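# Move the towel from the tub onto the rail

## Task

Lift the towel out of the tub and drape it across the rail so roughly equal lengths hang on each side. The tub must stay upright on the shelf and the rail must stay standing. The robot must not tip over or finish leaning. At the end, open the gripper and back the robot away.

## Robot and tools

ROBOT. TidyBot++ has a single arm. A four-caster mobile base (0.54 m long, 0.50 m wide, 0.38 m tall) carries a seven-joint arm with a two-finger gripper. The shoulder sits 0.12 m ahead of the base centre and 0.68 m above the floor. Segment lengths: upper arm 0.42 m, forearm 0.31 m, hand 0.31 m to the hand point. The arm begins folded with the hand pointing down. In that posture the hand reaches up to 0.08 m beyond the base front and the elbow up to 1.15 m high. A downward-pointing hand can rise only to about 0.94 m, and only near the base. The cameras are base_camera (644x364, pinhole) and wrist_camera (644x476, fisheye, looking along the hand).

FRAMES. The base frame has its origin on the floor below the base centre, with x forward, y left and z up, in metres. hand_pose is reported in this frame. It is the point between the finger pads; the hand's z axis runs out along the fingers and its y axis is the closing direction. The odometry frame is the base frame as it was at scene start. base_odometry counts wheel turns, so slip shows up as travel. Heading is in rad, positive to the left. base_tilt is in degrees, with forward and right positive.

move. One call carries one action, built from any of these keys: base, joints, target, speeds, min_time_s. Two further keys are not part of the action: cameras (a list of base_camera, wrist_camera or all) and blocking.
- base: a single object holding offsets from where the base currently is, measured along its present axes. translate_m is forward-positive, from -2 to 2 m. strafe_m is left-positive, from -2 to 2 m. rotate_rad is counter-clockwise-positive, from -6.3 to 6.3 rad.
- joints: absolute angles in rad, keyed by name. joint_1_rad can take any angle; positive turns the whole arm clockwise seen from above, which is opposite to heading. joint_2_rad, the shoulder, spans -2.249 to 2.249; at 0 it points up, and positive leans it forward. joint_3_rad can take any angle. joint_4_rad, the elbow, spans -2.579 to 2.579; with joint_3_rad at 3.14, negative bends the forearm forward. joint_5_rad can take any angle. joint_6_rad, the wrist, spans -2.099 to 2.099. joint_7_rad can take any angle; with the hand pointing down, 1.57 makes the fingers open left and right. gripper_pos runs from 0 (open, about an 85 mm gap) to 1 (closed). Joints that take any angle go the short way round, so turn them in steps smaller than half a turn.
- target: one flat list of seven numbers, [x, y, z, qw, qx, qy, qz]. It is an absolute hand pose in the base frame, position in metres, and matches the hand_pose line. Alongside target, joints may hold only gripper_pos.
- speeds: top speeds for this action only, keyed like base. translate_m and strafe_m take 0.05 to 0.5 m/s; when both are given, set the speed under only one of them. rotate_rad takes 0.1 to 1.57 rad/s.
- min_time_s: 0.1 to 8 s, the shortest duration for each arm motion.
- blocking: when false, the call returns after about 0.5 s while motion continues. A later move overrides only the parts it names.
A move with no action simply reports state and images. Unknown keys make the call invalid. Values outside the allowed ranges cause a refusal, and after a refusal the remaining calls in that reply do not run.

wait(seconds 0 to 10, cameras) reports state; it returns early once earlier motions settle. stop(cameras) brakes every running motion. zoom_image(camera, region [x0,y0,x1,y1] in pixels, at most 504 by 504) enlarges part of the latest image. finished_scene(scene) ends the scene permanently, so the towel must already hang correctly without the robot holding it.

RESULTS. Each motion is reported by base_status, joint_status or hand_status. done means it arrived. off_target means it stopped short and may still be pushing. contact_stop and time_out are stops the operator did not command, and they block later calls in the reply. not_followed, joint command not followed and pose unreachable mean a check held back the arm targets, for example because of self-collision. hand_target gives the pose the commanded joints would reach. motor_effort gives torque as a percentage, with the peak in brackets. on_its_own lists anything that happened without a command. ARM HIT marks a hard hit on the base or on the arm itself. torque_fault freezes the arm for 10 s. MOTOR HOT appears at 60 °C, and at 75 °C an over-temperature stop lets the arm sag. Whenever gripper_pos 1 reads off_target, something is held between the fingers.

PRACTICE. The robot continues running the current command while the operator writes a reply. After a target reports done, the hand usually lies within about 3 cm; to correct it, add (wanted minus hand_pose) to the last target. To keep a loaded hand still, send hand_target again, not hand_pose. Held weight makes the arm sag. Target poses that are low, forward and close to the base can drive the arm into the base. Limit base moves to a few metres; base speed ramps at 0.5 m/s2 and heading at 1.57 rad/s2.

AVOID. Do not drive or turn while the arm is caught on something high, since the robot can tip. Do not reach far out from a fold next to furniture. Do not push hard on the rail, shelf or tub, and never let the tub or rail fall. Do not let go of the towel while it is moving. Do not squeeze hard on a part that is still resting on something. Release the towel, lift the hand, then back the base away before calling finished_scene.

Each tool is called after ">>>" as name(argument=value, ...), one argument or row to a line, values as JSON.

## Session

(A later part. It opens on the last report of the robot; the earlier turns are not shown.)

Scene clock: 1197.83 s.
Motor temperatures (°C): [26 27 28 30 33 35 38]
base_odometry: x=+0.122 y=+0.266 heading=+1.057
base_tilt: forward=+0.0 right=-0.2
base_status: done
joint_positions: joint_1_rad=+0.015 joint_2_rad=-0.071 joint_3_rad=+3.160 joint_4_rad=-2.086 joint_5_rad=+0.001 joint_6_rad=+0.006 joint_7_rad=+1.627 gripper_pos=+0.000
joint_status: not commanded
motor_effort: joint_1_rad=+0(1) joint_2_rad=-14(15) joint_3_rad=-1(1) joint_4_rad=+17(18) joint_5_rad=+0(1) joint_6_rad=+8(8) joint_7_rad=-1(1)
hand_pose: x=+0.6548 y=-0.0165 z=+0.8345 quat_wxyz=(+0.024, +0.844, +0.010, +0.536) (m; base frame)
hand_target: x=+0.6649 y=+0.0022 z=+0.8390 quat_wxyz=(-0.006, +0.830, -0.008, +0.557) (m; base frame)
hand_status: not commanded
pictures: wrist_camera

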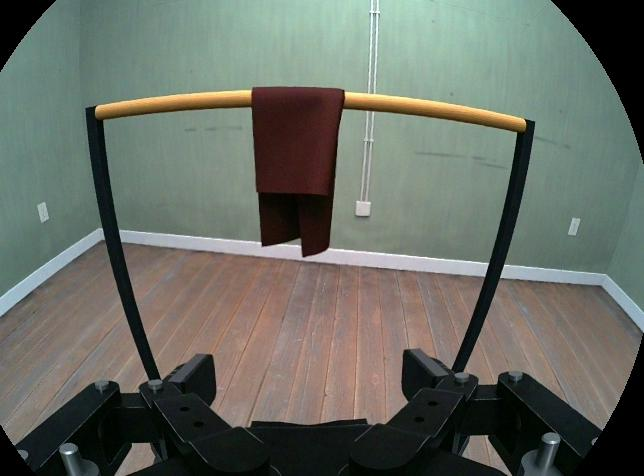

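>>> move(
  base={"rotate_rad": -0.785},
  speeds={"rotate_rad": 0.4},
  cameras=[],
)

>>> move(
  base={"translate_m": -0.11, "strafe_m": 0.78},
  speeds={"strafe_m": 0.25},
  joints={"joint_1_rad": 0.0, "joint_2_rad": 0.28, "joint_4_rad": -2.27, "joint_6_rad": 1.0, "joint_7_rad": 1.55, "gripper_pos": 0.3},
  min_time_s=4,
  cameras=["all"],
)

Scene clock: 1225.70 s.
move: done
base_odometry: x=+0.122 y=+0.266 heading=+0.273
base_tilt: forward=+0.1 right=-0.3
base_status: done
joint_positions: joint_1_rad=+0.012 joint_2_rad=-0.071 joint_3_rad=+3.153 joint_4_rad=-2.086 joint_5_rad=+0.001 joint_6_rad=+0.006 joint_7_rad=+1.627 gripper_pos=+0.000
joint_status: not commanded
motor_effort: joint_1_rad=-1(2) joint_2_rad=-14(14) joint_3_rad=+0(2) joint_4_rad=+18(18) joint_5_rad=+1(1) joint_6_rad=+8(8) joint_7_rad=-1(1)
hand_pose: x=+0.6549 y=-0.0110 z=+0.8345 quat_wxyz=(+0.021, +0.844, +0.014, +0.536) (m; base frame)
hand_target: x=+0.6649 y=+0.0022 z=+0.8390 quat_wxyz=(-0.006, +0.830, -0.008, +0.557) (m; base frame)
hand_status: not commanded
pictures: none
No camera images: "cameras" was empty.

Scene clock: 1230.30 s.
move: done
base_odometry: x=-0.194 y=+0.988 heading=+0.272
base_tilt: forward=+0.0 right=-0.3
base_status: done
joint_positions: joint_1_rad=+0.010 joint_2_rad=+0.245 joint_3_rad=+3.152 joint_4_rad=-2.252 joint_5_rad=+0.001 joint_6_rad=+0.909 joint_7_rad=+1.627 gripper_pos=+0.300
joint_status: all done
motor_effort: joint_1_rad=-1(3) joint_2_rad=-20(20) joint_3_rad=-1(2) joint_4_rad=+14(18) joint_5_rad=+0(1) joint_6_rad=+9(9) joint_7_rad=-1(2)
hand_pose: x=+0.7212 y=-0.0096 z=+0.8331 quat_wxyz=(+0.027, +0.713, +0.015, +0.700) (m; base frame)
hand_target: x=+0.7218 y=+0.0022 z=+0.8317 quat_wxyz=(-0.008, +0.700, -0.007, +0.714) (m; base frame)
hand_status: not commanded
pictures: base_camera, wrist_camera

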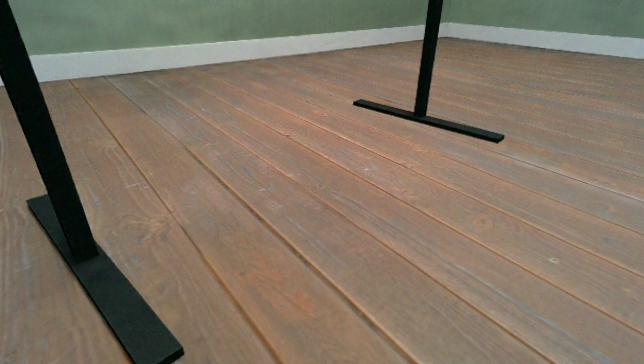

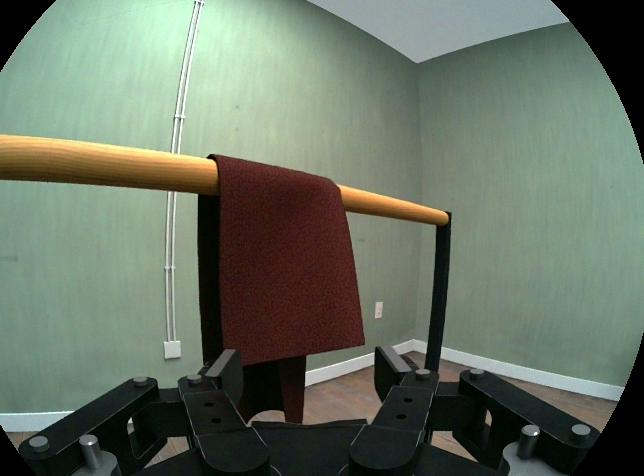

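>>> move(
)

Scene clock: 1265.03 s.
Motor temperatures (°C): [26 27 28 30 33 35 38]
base_odometry: x=-0.194 y=+0.988 heading=+0.272
base_tilt: forward=+0.0 right=-0.2
base_status: done
joint_positions: joint_1_rad=+0.010 joint_2_rad=+0.245 joint_3_rad=+3.152 joint_4_rad=-2.252 joint_5_rad=+0.001 joint_6_rad=+0.910 joint_7_rad=+1.627 gripper_pos=+0.300
joint_status: all done
motor_effort: joint_1_rad=-1(3) joint_2_rad=-20(20) joint_3_rad=-1(2) joint_4_rad=+13(18) joint_5_rad=+1(1) joint_6_rad=+8(9) joint_7_rad=+0(2)
hand_pose: x=+0.7212 y=-0.0096 z=+0.8332 quat_wxyz=(+0.027, +0.713, +0.015, +0.701) (m; base frame)
hand_target: x=+0.7218 y=+0.0022 z=+0.8317 quat_wxyz=(-0.008, +0.700, -0.007, +0.714) (m; base frame)
hand_status: not commanded
pictures: base_camera, wrist_camera

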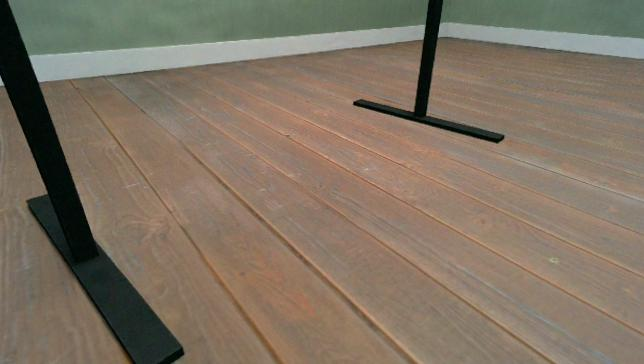

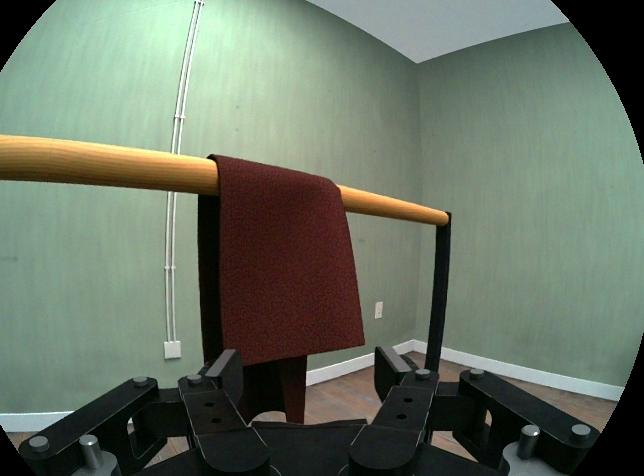

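>>> move(
  base={"translate_m": 0.117, "strafe_m": 0.035},
  speeds={"translate_m": 0.08},
  cameras=["all"],
)

Scene clock: 1289.60 s.
move: done
base_odometry: x=-0.090 y=+1.053 heading=+0.272
base_tilt: forward=+0.0 right=-0.3
base_status: done
joint_positions: joint_1_rad=+0.010 joint_2_rad=+0.251 joint_3_rad=+3.152 joint_4_rad=-2.256 joint_5_rad=+0.001 joint_6_rad=+0.912 joint_7_rad=+1.627 gripper_pos=+0.300
joint_status: not commanded
motor_effort: joint_1_rad=-1(2) joint_2_rad=-20(21) joint_3_rad=+0(2) joint_4_rad=+13(14) joint_5_rad=+1(1) joint_6_rad=+9(9) joint_7_rad=-1(1)
hand_pose: x=+0.7210 y=-0.0096 z=+0.8286 quat_wxyz=(+0.027, +0.716, +0.015, +0.698) (m; base frame)
hand_target: x=+0.7218 y=+0.0022 z=+0.8317 quat_wxyz=(-0.008, +0.700, -0.007, +0.714) (m; base frame)
hand_status: not commanded
pictures: base_camera, wrist_camera

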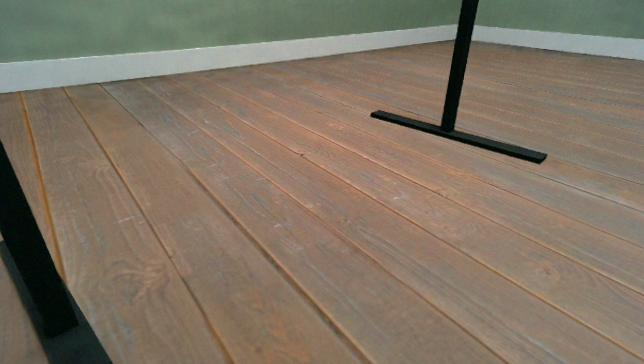

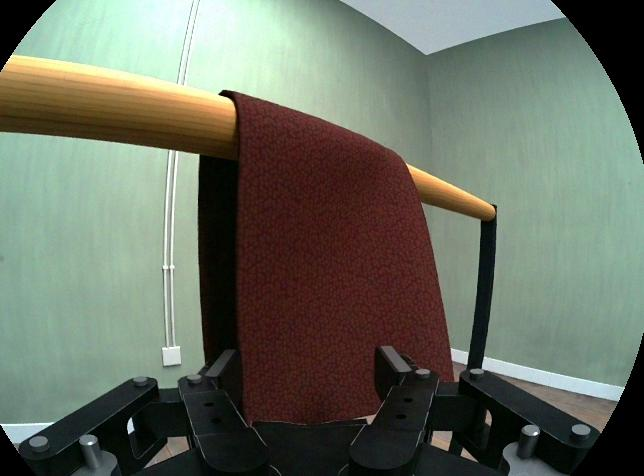

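>>> move(
  base={"translate_m": 0.032, "strafe_m": 0.014},
  speeds={"translate_m": 0.05},
  cameras=["wrist_camera"],
)

Scene clock: 1314.73 s.
move: done
base_odometry: x=-0.063 y=+1.075 heading=+0.272
base_tilt: forward=+0.1 right=-0.3
base_status: done
joint_positions: joint_1_rad=+0.010 joint_2_rad=+0.252 joint_3_rad=+3.152 joint_4_rad=-2.257 joint_5_rad=+0.001 joint_6_rad=+0.912 joint_7_rad=+1.627 gripper_pos=+0.300
joint_status: not commanded
motor_effort: joint_1_rad=-1(2) joint_2_rad=-20(22) joint_3_rad=+0(1) joint_4_rad=+13(14) joint_5_rad=+1(1) joint_6_rad=+8(9) joint_7_rad=-1(1)
hand_pose: x=+0.7210 y=-0.0096 z=+0.8276 quat_wxyz=(+0.027, +0.716, +0.015, +0.697) (m; base frame)
hand_target: x=+0.7218 y=+0.0022 z=+0.8317 quat_wxyz=(-0.008, +0.700, -0.007, +0.714) (m; base frame)
hand_status: not commanded
pictures: wrist_camera

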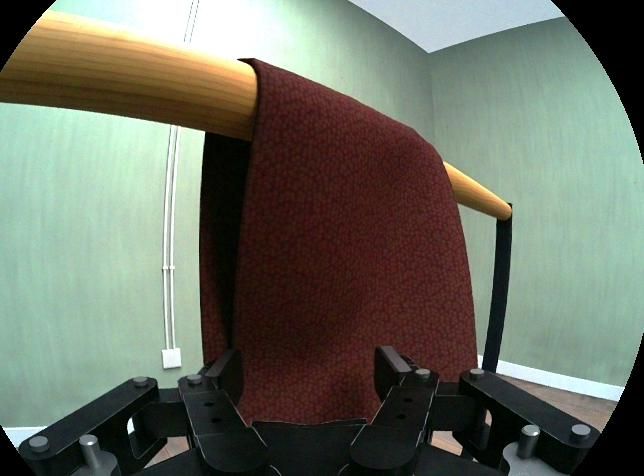

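>>> zoom_image(
  camera="wrist_camera",
  region=[180, 280, 430, 450],
)

Scaled by 2.016.

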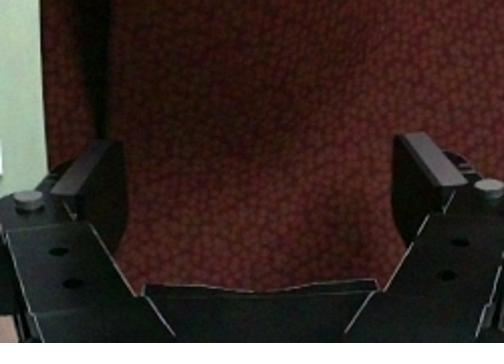

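>>> move(
  base={"translate_m": -0.04},
  speeds={"translate_m": 0.08},
)

>>> move(
  base={"strafe_m": 0.018},
  speeds={"strafe_m": 0.08},
  cameras=["wrist_camera"],
)

>>> move(
  base={"translate_m": 0.055},
  speeds={"translate_m": 0.05},
  cameras=["wrist_camera"],
)

Scene clock: 1337.77 s.
move: done
base_odometry: x=-0.102 y=+1.065 heading=+0.272
base_tilt: forward=+0.1 right=-0.3
base_status: done
joint_positions: joint_1_rad=+0.010 joint_2_rad=+0.254 joint_3_rad=+3.152 joint_4_rad=-2.258 joint_5_rad=+0.001 joint_6_rad=+0.913 joint_7_rad=+1.627 gripper_pos=+0.300
joint_status: not commanded
motor_effort: joint_1_rad=-1(1) joint_2_rad=-20(22) joint_3_rad=-1(1) joint_4_rad=+13(14) joint_5_rad=+0(1) joint_6_rad=+8(9) joint_7_rad=+0(1)
hand_pose: x=+0.7210 y=-0.0096 z=+0.8258 quat_wxyz=(+0.027, +0.717, +0.015, +0.696) (m; base frame)
hand_target: x=+0.7218 y=+0.0022 z=+0.8317 quat_wxyz=(-0.008, +0.700, -0.007, +0.714) (m; base frame)
hand_status: not commanded
pictures: none

Scene clock: 1338.53 s.
move: done
base_odometry: x=-0.107 y=+1.082 heading=+0.272
base_tilt: forward=+0.1 right=-0.2
base_status: done
joint_positions: joint_1_rad=+0.005 joint_2_rad=+0.254 joint_3_rad=+3.149 joint_4_rad=-2.258 joint_5_rad=+0.001 joint_6_rad=+0.913 joint_7_rad=+1.627 gripper_pos=+0.300
joint_status: not commanded
motor_effort: joint_1_rad=-1(3) joint_2_rad=-20(21) joint_3_rad=+0(2) joint_4_rad=+13(14) joint_5_rad=+1(2) joint_6_rad=+9(9) joint_7_rad=-1(1)
hand_pose: x=+0.7210 y=-0.0056 z=+0.8259 quat_wxyz=(+0.024, +0.717, +0.017, +0.697) (m; base frame)
hand_target: x=+0.7218 y=+0.0022 z=+0.8317 quat_wxyz=(-0.008, +0.700, -0.007, +0.714) (m; base frame)
hand_status: not commanded
pictures: wrist_camera

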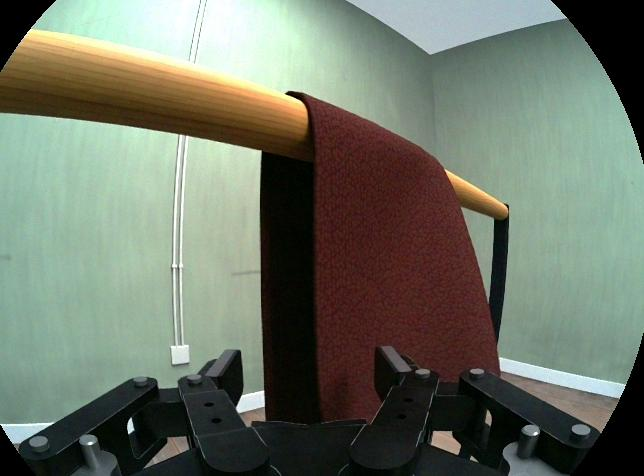

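Scene clock: 1340.13 s.
move: done
base_odometry: x=-0.054 y=+1.097 heading=+0.272
base_tilt: forward=+0.1 right=-0.2
base_status: done
joint_positions: joint_1_rad=+0.005 joint_2_rad=+0.255 joint_3_rad=+3.149 joint_4_rad=-2.259 joint_5_rad=+0.001 joint_6_rad=+0.914 joint_7_rad=+1.627 gripper_pos=+0.300
joint_status: not commanded
motor_effort: joint_1_rad=-1(1) joint_2_rad=-20(22) joint_3_rad=-1(1) joint_4_rad=+13(14) joint_5_rad=+0(1) joint_6_rad=+8(9) joint_7_rad=+0(1)
hand_pose: x=+0.7210 y=-0.0056 z=+0.8256 quat_wxyz=(+0.024, +0.717, +0.017, +0.696) (m; base frame)
hand_target: x=+0.7218 y=+0.0022 z=+0.8317 quat_wxyz=(-0.008, +0.700, -0.007, +0.714) (m; base frame)
hand_status: not commanded
pictures: wrist_camera

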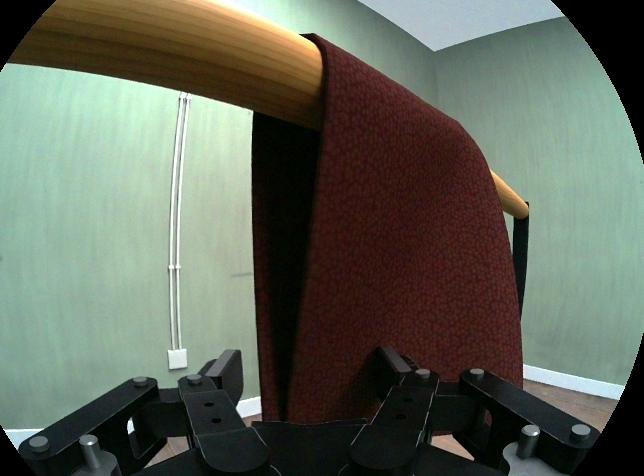

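>>> move(
  base={"translate_m": -0.12},
  speeds={"translate_m": 0.1},
  joints={"gripper_pos": 0.45},
)

>>> move(
  base={"rotate_rad": -0.436},
  speeds={"rotate_rad": 0.4},
)

>>> move(
  base={"translate_m": -0.091, "strafe_m": 0.321},
  speeds={"strafe_m": 0.15},
  cameras=["all"],
)

Scene clock: 1364.00 s.
move: done
base_odometry: x=-0.169 y=+1.065 heading=+0.272
base_tilt: forward=+0.0 right=-0.2
base_status: done
joint_positions: joint_1_rad=+0.005 joint_2_rad=+0.256 joint_3_rad=+3.149 joint_4_rad=-2.260 joint_5_rad=+0.001 joint_6_rad=+0.914 joint_7_rad=+1.627 gripper_pos=+0.450
joint_status: all done
motor_effort: joint_1_rad=-1(2) joint_2_rad=-20(22) joint_3_rad=-1(1) joint_4_rad=+14(14) joint_5_rad=+1(1) joint_6_rad=+9(9) joint_7_rad=-1(1)
hand_pose: x=+0.7210 y=-0.0056 z=+0.8244 quat_wxyz=(+0.024, +0.718, +0.017, +0.696) (m; base frame)
hand_target: x=+0.7218 y=+0.0022 z=+0.8317 quat_wxyz=(-0.008, +0.700, -0.007, +0.714) (m; base frame)
hand_status: not commanded
pictures: none

Scene clock: 1365.63 s.
move: done
base_odometry: x=-0.169 y=+1.065 heading=-0.163
base_tilt: forward=+0.0 right=-0.3
base_status: done
joint_positions: joint_1_rad=+0.004 joint_2_rad=+0.256 joint_3_rad=+3.148 joint_4_rad=-2.260 joint_5_rad=+0.001 joint_6_rad=+0.915 joint_7_rad=+1.627 gripper_pos=+0.450
joint_status: not commanded
motor_effort: joint_1_rad=-1(3) joint_2_rad=-20(21) joint_3_rad=-1(2) joint_4_rad=+13(14) joint_5_rad=+0(2) joint_6_rad=+9(9) joint_7_rad=-1(2)
hand_pose: x=+0.7210 y=-0.0040 z=+0.8245 quat_wxyz=(+0.023, +0.718, +0.018, +0.696) (m; base frame)
hand_target: x=+0.7218 y=+0.0022 z=+0.8317 quat_wxyz=(-0.008, +0.700, -0.007, +0.714) (m; base frame)
hand_status: not commanded
pictures: none

Scene clock: 1368.53 s.
move: done
base_odometry: x=-0.207 y=+1.396 heading=-0.164
base_tilt: forward=+0.0 right=-0.3
base_status: done
joint_positions: joint_1_rad=+0.004 joint_2_rad=+0.256 joint_3_rad=+3.148 joint_4_rad=-2.260 joint_5_rad=+0.001 joint_6_rad=+0.915 joint_7_rad=+1.627 gripper_pos=+0.450
joint_status: not commanded
motor_effort: joint_1_rad=-1(3) joint_2_rad=-20(21) joint_3_rad=+0(2) joint_4_rad=+13(14) joint_5_rad=+1(1) joint_6_rad=+8(9) joint_7_rad=-1(1)
hand_pose: x=+0.7210 y=-0.0039 z=+0.8245 quat_wxyz=(+0.023, +0.718, +0.018, +0.696) (m; base frame)
hand_target: x=+0.7218 y=+0.0022 z=+0.8317 quat_wxyz=(-0.008, +0.700, -0.007, +0.714) (m; base frame)
hand_status: not commanded
pictures: base_camera, wrist_camera

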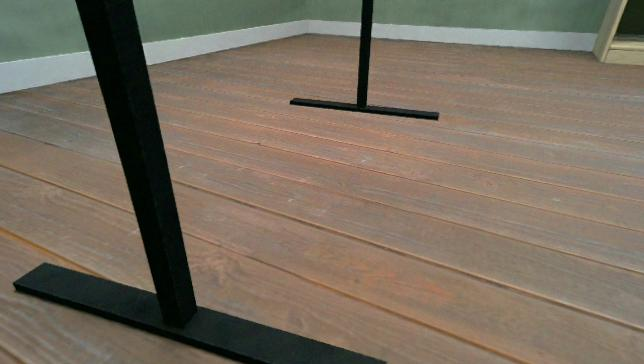

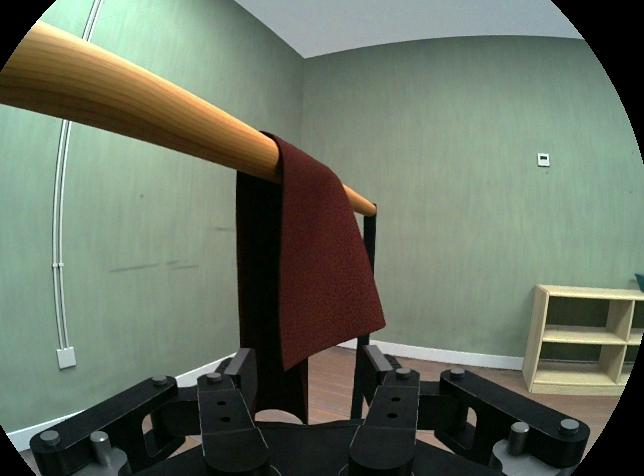

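>>> move(
  base={"translate_m": 0.107, "strafe_m": 0.005},
  speeds={"translate_m": 0.06},
  cameras=["wrist_camera"],
)

Scene clock: 1394.87 s.
move: done
base_odometry: x=-0.100 y=+1.384 heading=-0.164
base_tilt: forward=+0.1 right=-0.2
base_status: done
joint_positions: joint_1_rad=+0.004 joint_2_rad=+0.257 joint_3_rad=+3.148 joint_4_rad=-2.260 joint_5_rad=+0.001 joint_6_rad=+0.915 joint_7_rad=+1.627 gripper_pos=+0.450
joint_status: not commanded
motor_effort: joint_1_rad=+0(2) joint_2_rad=-20(22) joint_3_rad=+0(1) joint_4_rad=+13(14) joint_5_rad=+1(1) joint_6_rad=+9(9) joint_7_rad=-1(1)
hand_pose: x=+0.7210 y=-0.0039 z=+0.8242 quat_wxyz=(+0.023, +0.718, +0.018, +0.696) (m; base frame)
hand_target: x=+0.7218 y=+0.0022 z=+0.8317 quat_wxyz=(-0.008, +0.700, -0.007, +0.714) (m; base frame)
hand_status: not commanded
pictures: wrist_camera

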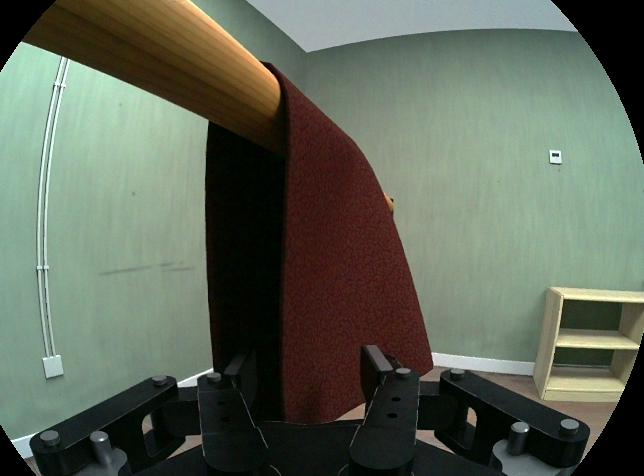

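>>> move(
  joints={"gripper_pos": 1.0},
  cameras=["wrist_camera"],
)

>>> move(
  joints={"joint_2_rad": 0.486, "joint_4_rad": -2.36, "joint_6_rad": 1.288},
  min_time_s=4,
  cameras=["wrist_camera"],
)

Scene clock: 1417.93 s.
move: done
base_odometry: x=-0.100 y=+1.384 heading=-0.164
base_tilt: forward=+0.1 right=-0.2
base_status: not commanded
joint_positions: joint_1_rad=+0.004 joint_2_rad=+0.257 joint_3_rad=+3.148 joint_4_rad=-2.260 joint_5_rad=+0.001 joint_6_rad=+0.915 joint_7_rad=+1.627 gripper_pos=+0.991
joint_status: all done
motor_effort: joint_1_rad=-1(1) joint_2_rad=-20(20) joint_3_rad=-1(1) joint_4_rad=+13(14) joint_5_rad=+1(1) joint_6_rad=+8(9) joint_7_rad=-1(1)
hand_pose: x=+0.7210 y=-0.0039 z=+0.8242 quat_wxyz=(+0.023, +0.718, +0.018, +0.696) (m; base frame)
hand_target: x=+0.7218 y=+0.0022 z=+0.8317 quat_wxyz=(-0.008, +0.700, -0.007, +0.714) (m; base frame)
hand_status: not commanded
pictures: wrist_camera

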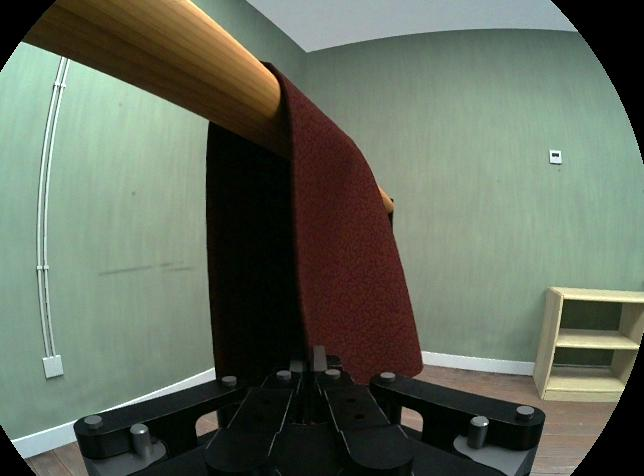

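Scene clock: 1422.23 s.
move: done
base_odometry: x=-0.100 y=+1.384 heading=-0.164
base_tilt: forward=+0.1 right=-0.3
base_status: not commanded
joint_positions: joint_1_rad=+0.004 joint_2_rad=+0.446 joint_3_rad=+3.148 joint_4_rad=-2.341 joint_5_rad=+0.001 joint_6_rad=+1.200 joint_7_rad=+1.627 gripper_pos=+0.991
joint_status: all done
motor_effort: joint_1_rad=-1(1) joint_2_rad=-22(23) joint_3_rad=-1(1) joint_4_rad=+9(14) joint_5_rad=+1(1) joint_6_rad=+8(10) joint_7_rad=-1(1)
hand_pose: x=+0.7210 y=-0.0036 z=+0.7617 quat_wxyz=(+0.024, +0.712, +0.018, +0.701) (m; base frame)
hand_target: x=+0.7184 y=+0.0021 z=+0.7571 quat_wxyz=(-0.008, +0.703, -0.007, +0.712) (m; base frame)
hand_status: not commanded
pictures: wrist_camera

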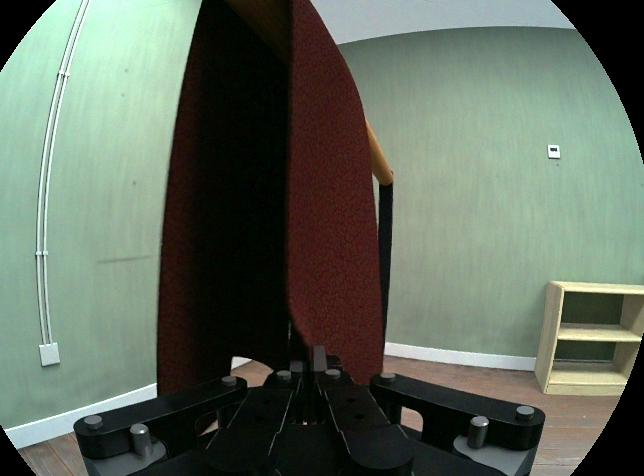

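>>> move(
  joints={"gripper_pos": 0.4},
)

>>> move(
  base={"translate_m": -0.15},
  speeds={"translate_m": 0.15},
  cameras=["wrist_camera"],
)

>>> move(
  base={"translate_m": -0.171, "strafe_m": -0.47},
  speeds={"strafe_m": 0.25},
)

>>> move(
  base={"rotate_rad": 1.221},
  speeds={"rotate_rad": 0.6},
)

>>> move(
  base={"translate_m": -0.313, "strafe_m": -0.884},
  speeds={"strafe_m": 0.3},
  cameras=["wrist_camera"],
)

Scene clock: 1441.90 s.
move: done
base_odometry: x=-0.100 y=+1.384 heading=-0.164
base_tilt: forward=+0.0 right=-0.2
base_status: not commanded
joint_positions: joint_1_rad=+0.004 joint_2_rad=+0.447 joint_3_rad=+3.148 joint_4_rad=-2.343 joint_5_rad=+0.001 joint_6_rad=+1.201 joint_7_rad=+1.627 gripper_pos=+0.400
joint_status: all done
motor_effort: joint_1_rad=-1(1) joint_2_rad=-22(22) joint_3_rad=-1(1) joint_4_rad=+10(10) joint_5_rad=+1(1) joint_6_rad=+9(9) joint_7_rad=+0(1)
hand_pose: x=+0.7205 y=-0.0036 z=+0.7603 quat_wxyz=(+0.023, +0.713, +0.018, +0.700) (m; base frame)
hand_target: x=+0.7184 y=+0.0021 z=+0.7571 quat_wxyz=(-0.008, +0.703, -0.007, +0.712) (m; base frame)
hand_status: not commanded
pictures: none

Scene clock: 1443.57 s.
move: done
base_odometry: x=-0.249 y=+1.409 heading=-0.164
base_tilt: forward=+0.1 right=-0.3
base_status: done
joint_positions: joint_1_rad=+0.004 joint_2_rad=+0.453 joint_3_rad=+3.148 joint_4_rad=-2.349 joint_5_rad=+0.001 joint_6_rad=+1.201 joint_7_rad=+1.627 gripper_pos=+0.400
joint_status: not commanded
motor_effort: joint_1_rad=-1(2) joint_2_rad=-23(23) joint_3_rad=-1(2) joint_4_rad=+9(11) joint_5_rad=+1(1) joint_6_rad=+9(9) joint_7_rad=-1(1)
hand_pose: x=+0.7191 y=-0.0036 z=+0.7542 quat_wxyz=(+0.023, +0.717, +0.018, +0.696) (m; base frame)
hand_target: x=+0.7184 y=+0.0021 z=+0.7571 quat_wxyz=(-0.008, +0.703, -0.007, +0.712) (m; base frame)
hand_status: not commanded
pictures: wrist_camera

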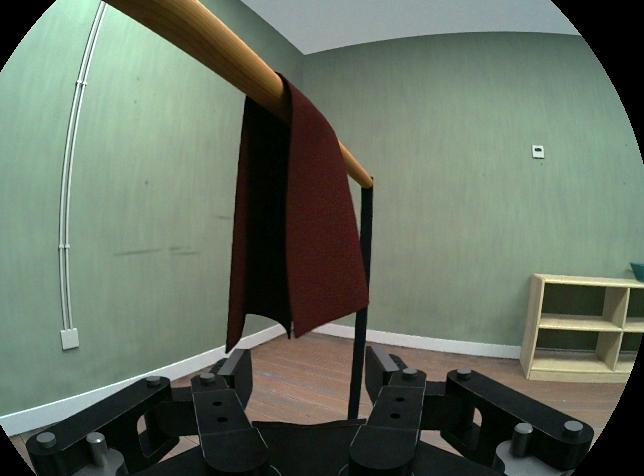

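Scene clock: 1446.40 s.
move: done
base_odometry: x=-0.494 y=+0.973 heading=-0.164
base_tilt: forward=+0.1 right=-0.3
base_status: done
joint_positions: joint_1_rad=+0.003 joint_2_rad=+0.454 joint_3_rad=+3.148 joint_4_rad=-2.349 joint_5_rad=+0.001 joint_6_rad=+1.202 joint_7_rad=+1.627 gripper_pos=+0.400
joint_status: not commanded
motor_effort: joint_1_rad=-1(3) joint_2_rad=-22(23) joint_3_rad=-1(2) joint_4_rad=+9(10) joint_5_rad=+0(2) joint_6_rad=+9(9) joint_7_rad=+0(1)
hand_pose: x=+0.7191 y=-0.0034 z=+0.7543 quat_wxyz=(+0.023, +0.717, +0.018, +0.696) (m; base frame)
hand_target: x=+0.7184 y=+0.0021 z=+0.7571 quat_wxyz=(-0.008, +0.703, -0.007, +0.712) (m; base frame)
hand_status: not commanded
pictures: none

Scene clock: 1449.10 s.
move: done
base_odometry: x=-0.494 y=+0.973 heading=+1.057
base_tilt: forward=+0.1 right=-0.2
base_status: done
joint_positions: joint_1_rad=+0.001 joint_2_rad=+0.454 joint_3_rad=+3.147 joint_4_rad=-2.349 joint_5_rad=+0.001 joint_6_rad=+1.203 joint_7_rad=+1.627 gripper_pos=+0.400
joint_status: not commanded
motor_effort: joint_1_rad=+0(3) joint_2_rad=-22(24) joint_3_rad=-1(2) joint_4_rad=+10(10) joint_5_rad=+0(2) joint_6_rad=+9(9) joint_7_rad=-1(1)
hand_pose: x=+0.7191 y=-0.0016 z=+0.7543 quat_wxyz=(+0.022, +0.717, +0.019, +0.696) (m; base frame)
hand_target: x=+0.7184 y=+0.0021 z=+0.7571 quat_wxyz=(-0.008, +0.703, -0.007, +0.712) (m; base frame)
hand_status: not commanded
pictures: none

Scene clock: 1453.07 s.
move: done
base_odometry: x=+0.122 y=+0.266 heading=+1.057
base_tilt: forward=+0.2 right=-0.3
base_status: done
joint_positions: joint_1_rad=+0.001 joint_2_rad=+0.454 joint_3_rad=+3.147 joint_4_rad=-2.349 joint_5_rad=+0.001 joint_6_rad=+1.203 joint_7_rad=+1.627 gripper_pos=+0.400
joint_status: not commanded
motor_effort: joint_1_rad=+0(3) joint_2_rad=-22(23) joint_3_rad=+0(2) joint_4_rad=+9(10) joint_5_rad=+1(1) joint_6_rad=+9(9) joint_7_rad=-1(1)
hand_pose: x=+0.7191 y=-0.0014 z=+0.7542 quat_wxyz=(+0.022, +0.717, +0.019, +0.696) (m; base frame)
hand_target: x=+0.7184 y=+0.0021 z=+0.7571 quat_wxyz=(-0.008, +0.703, -0.007, +0.712) (m; base frame)
hand_status: not commanded
pictures: wrist_camera

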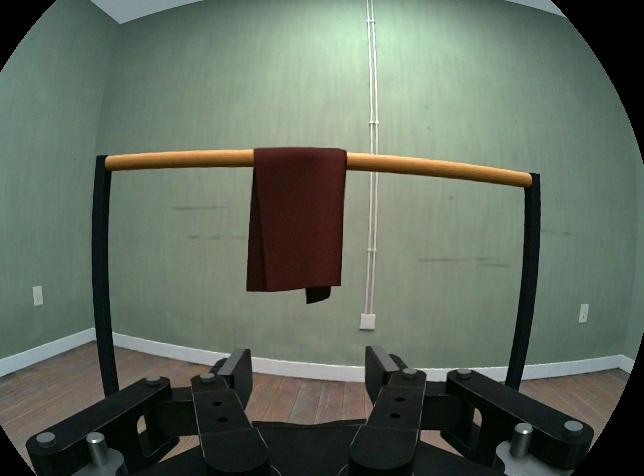

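>>> zoom_image(
  camera="wrist_camera",
  region=[220, 130, 380, 320],
)

Scaled by 2.653.

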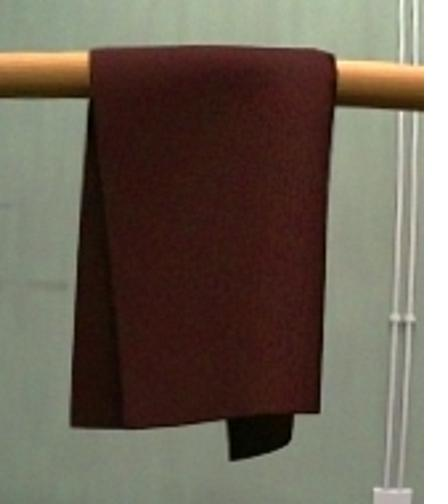

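>>> finished_scene(
  scene=1,
)

The scene is finished: the task was done.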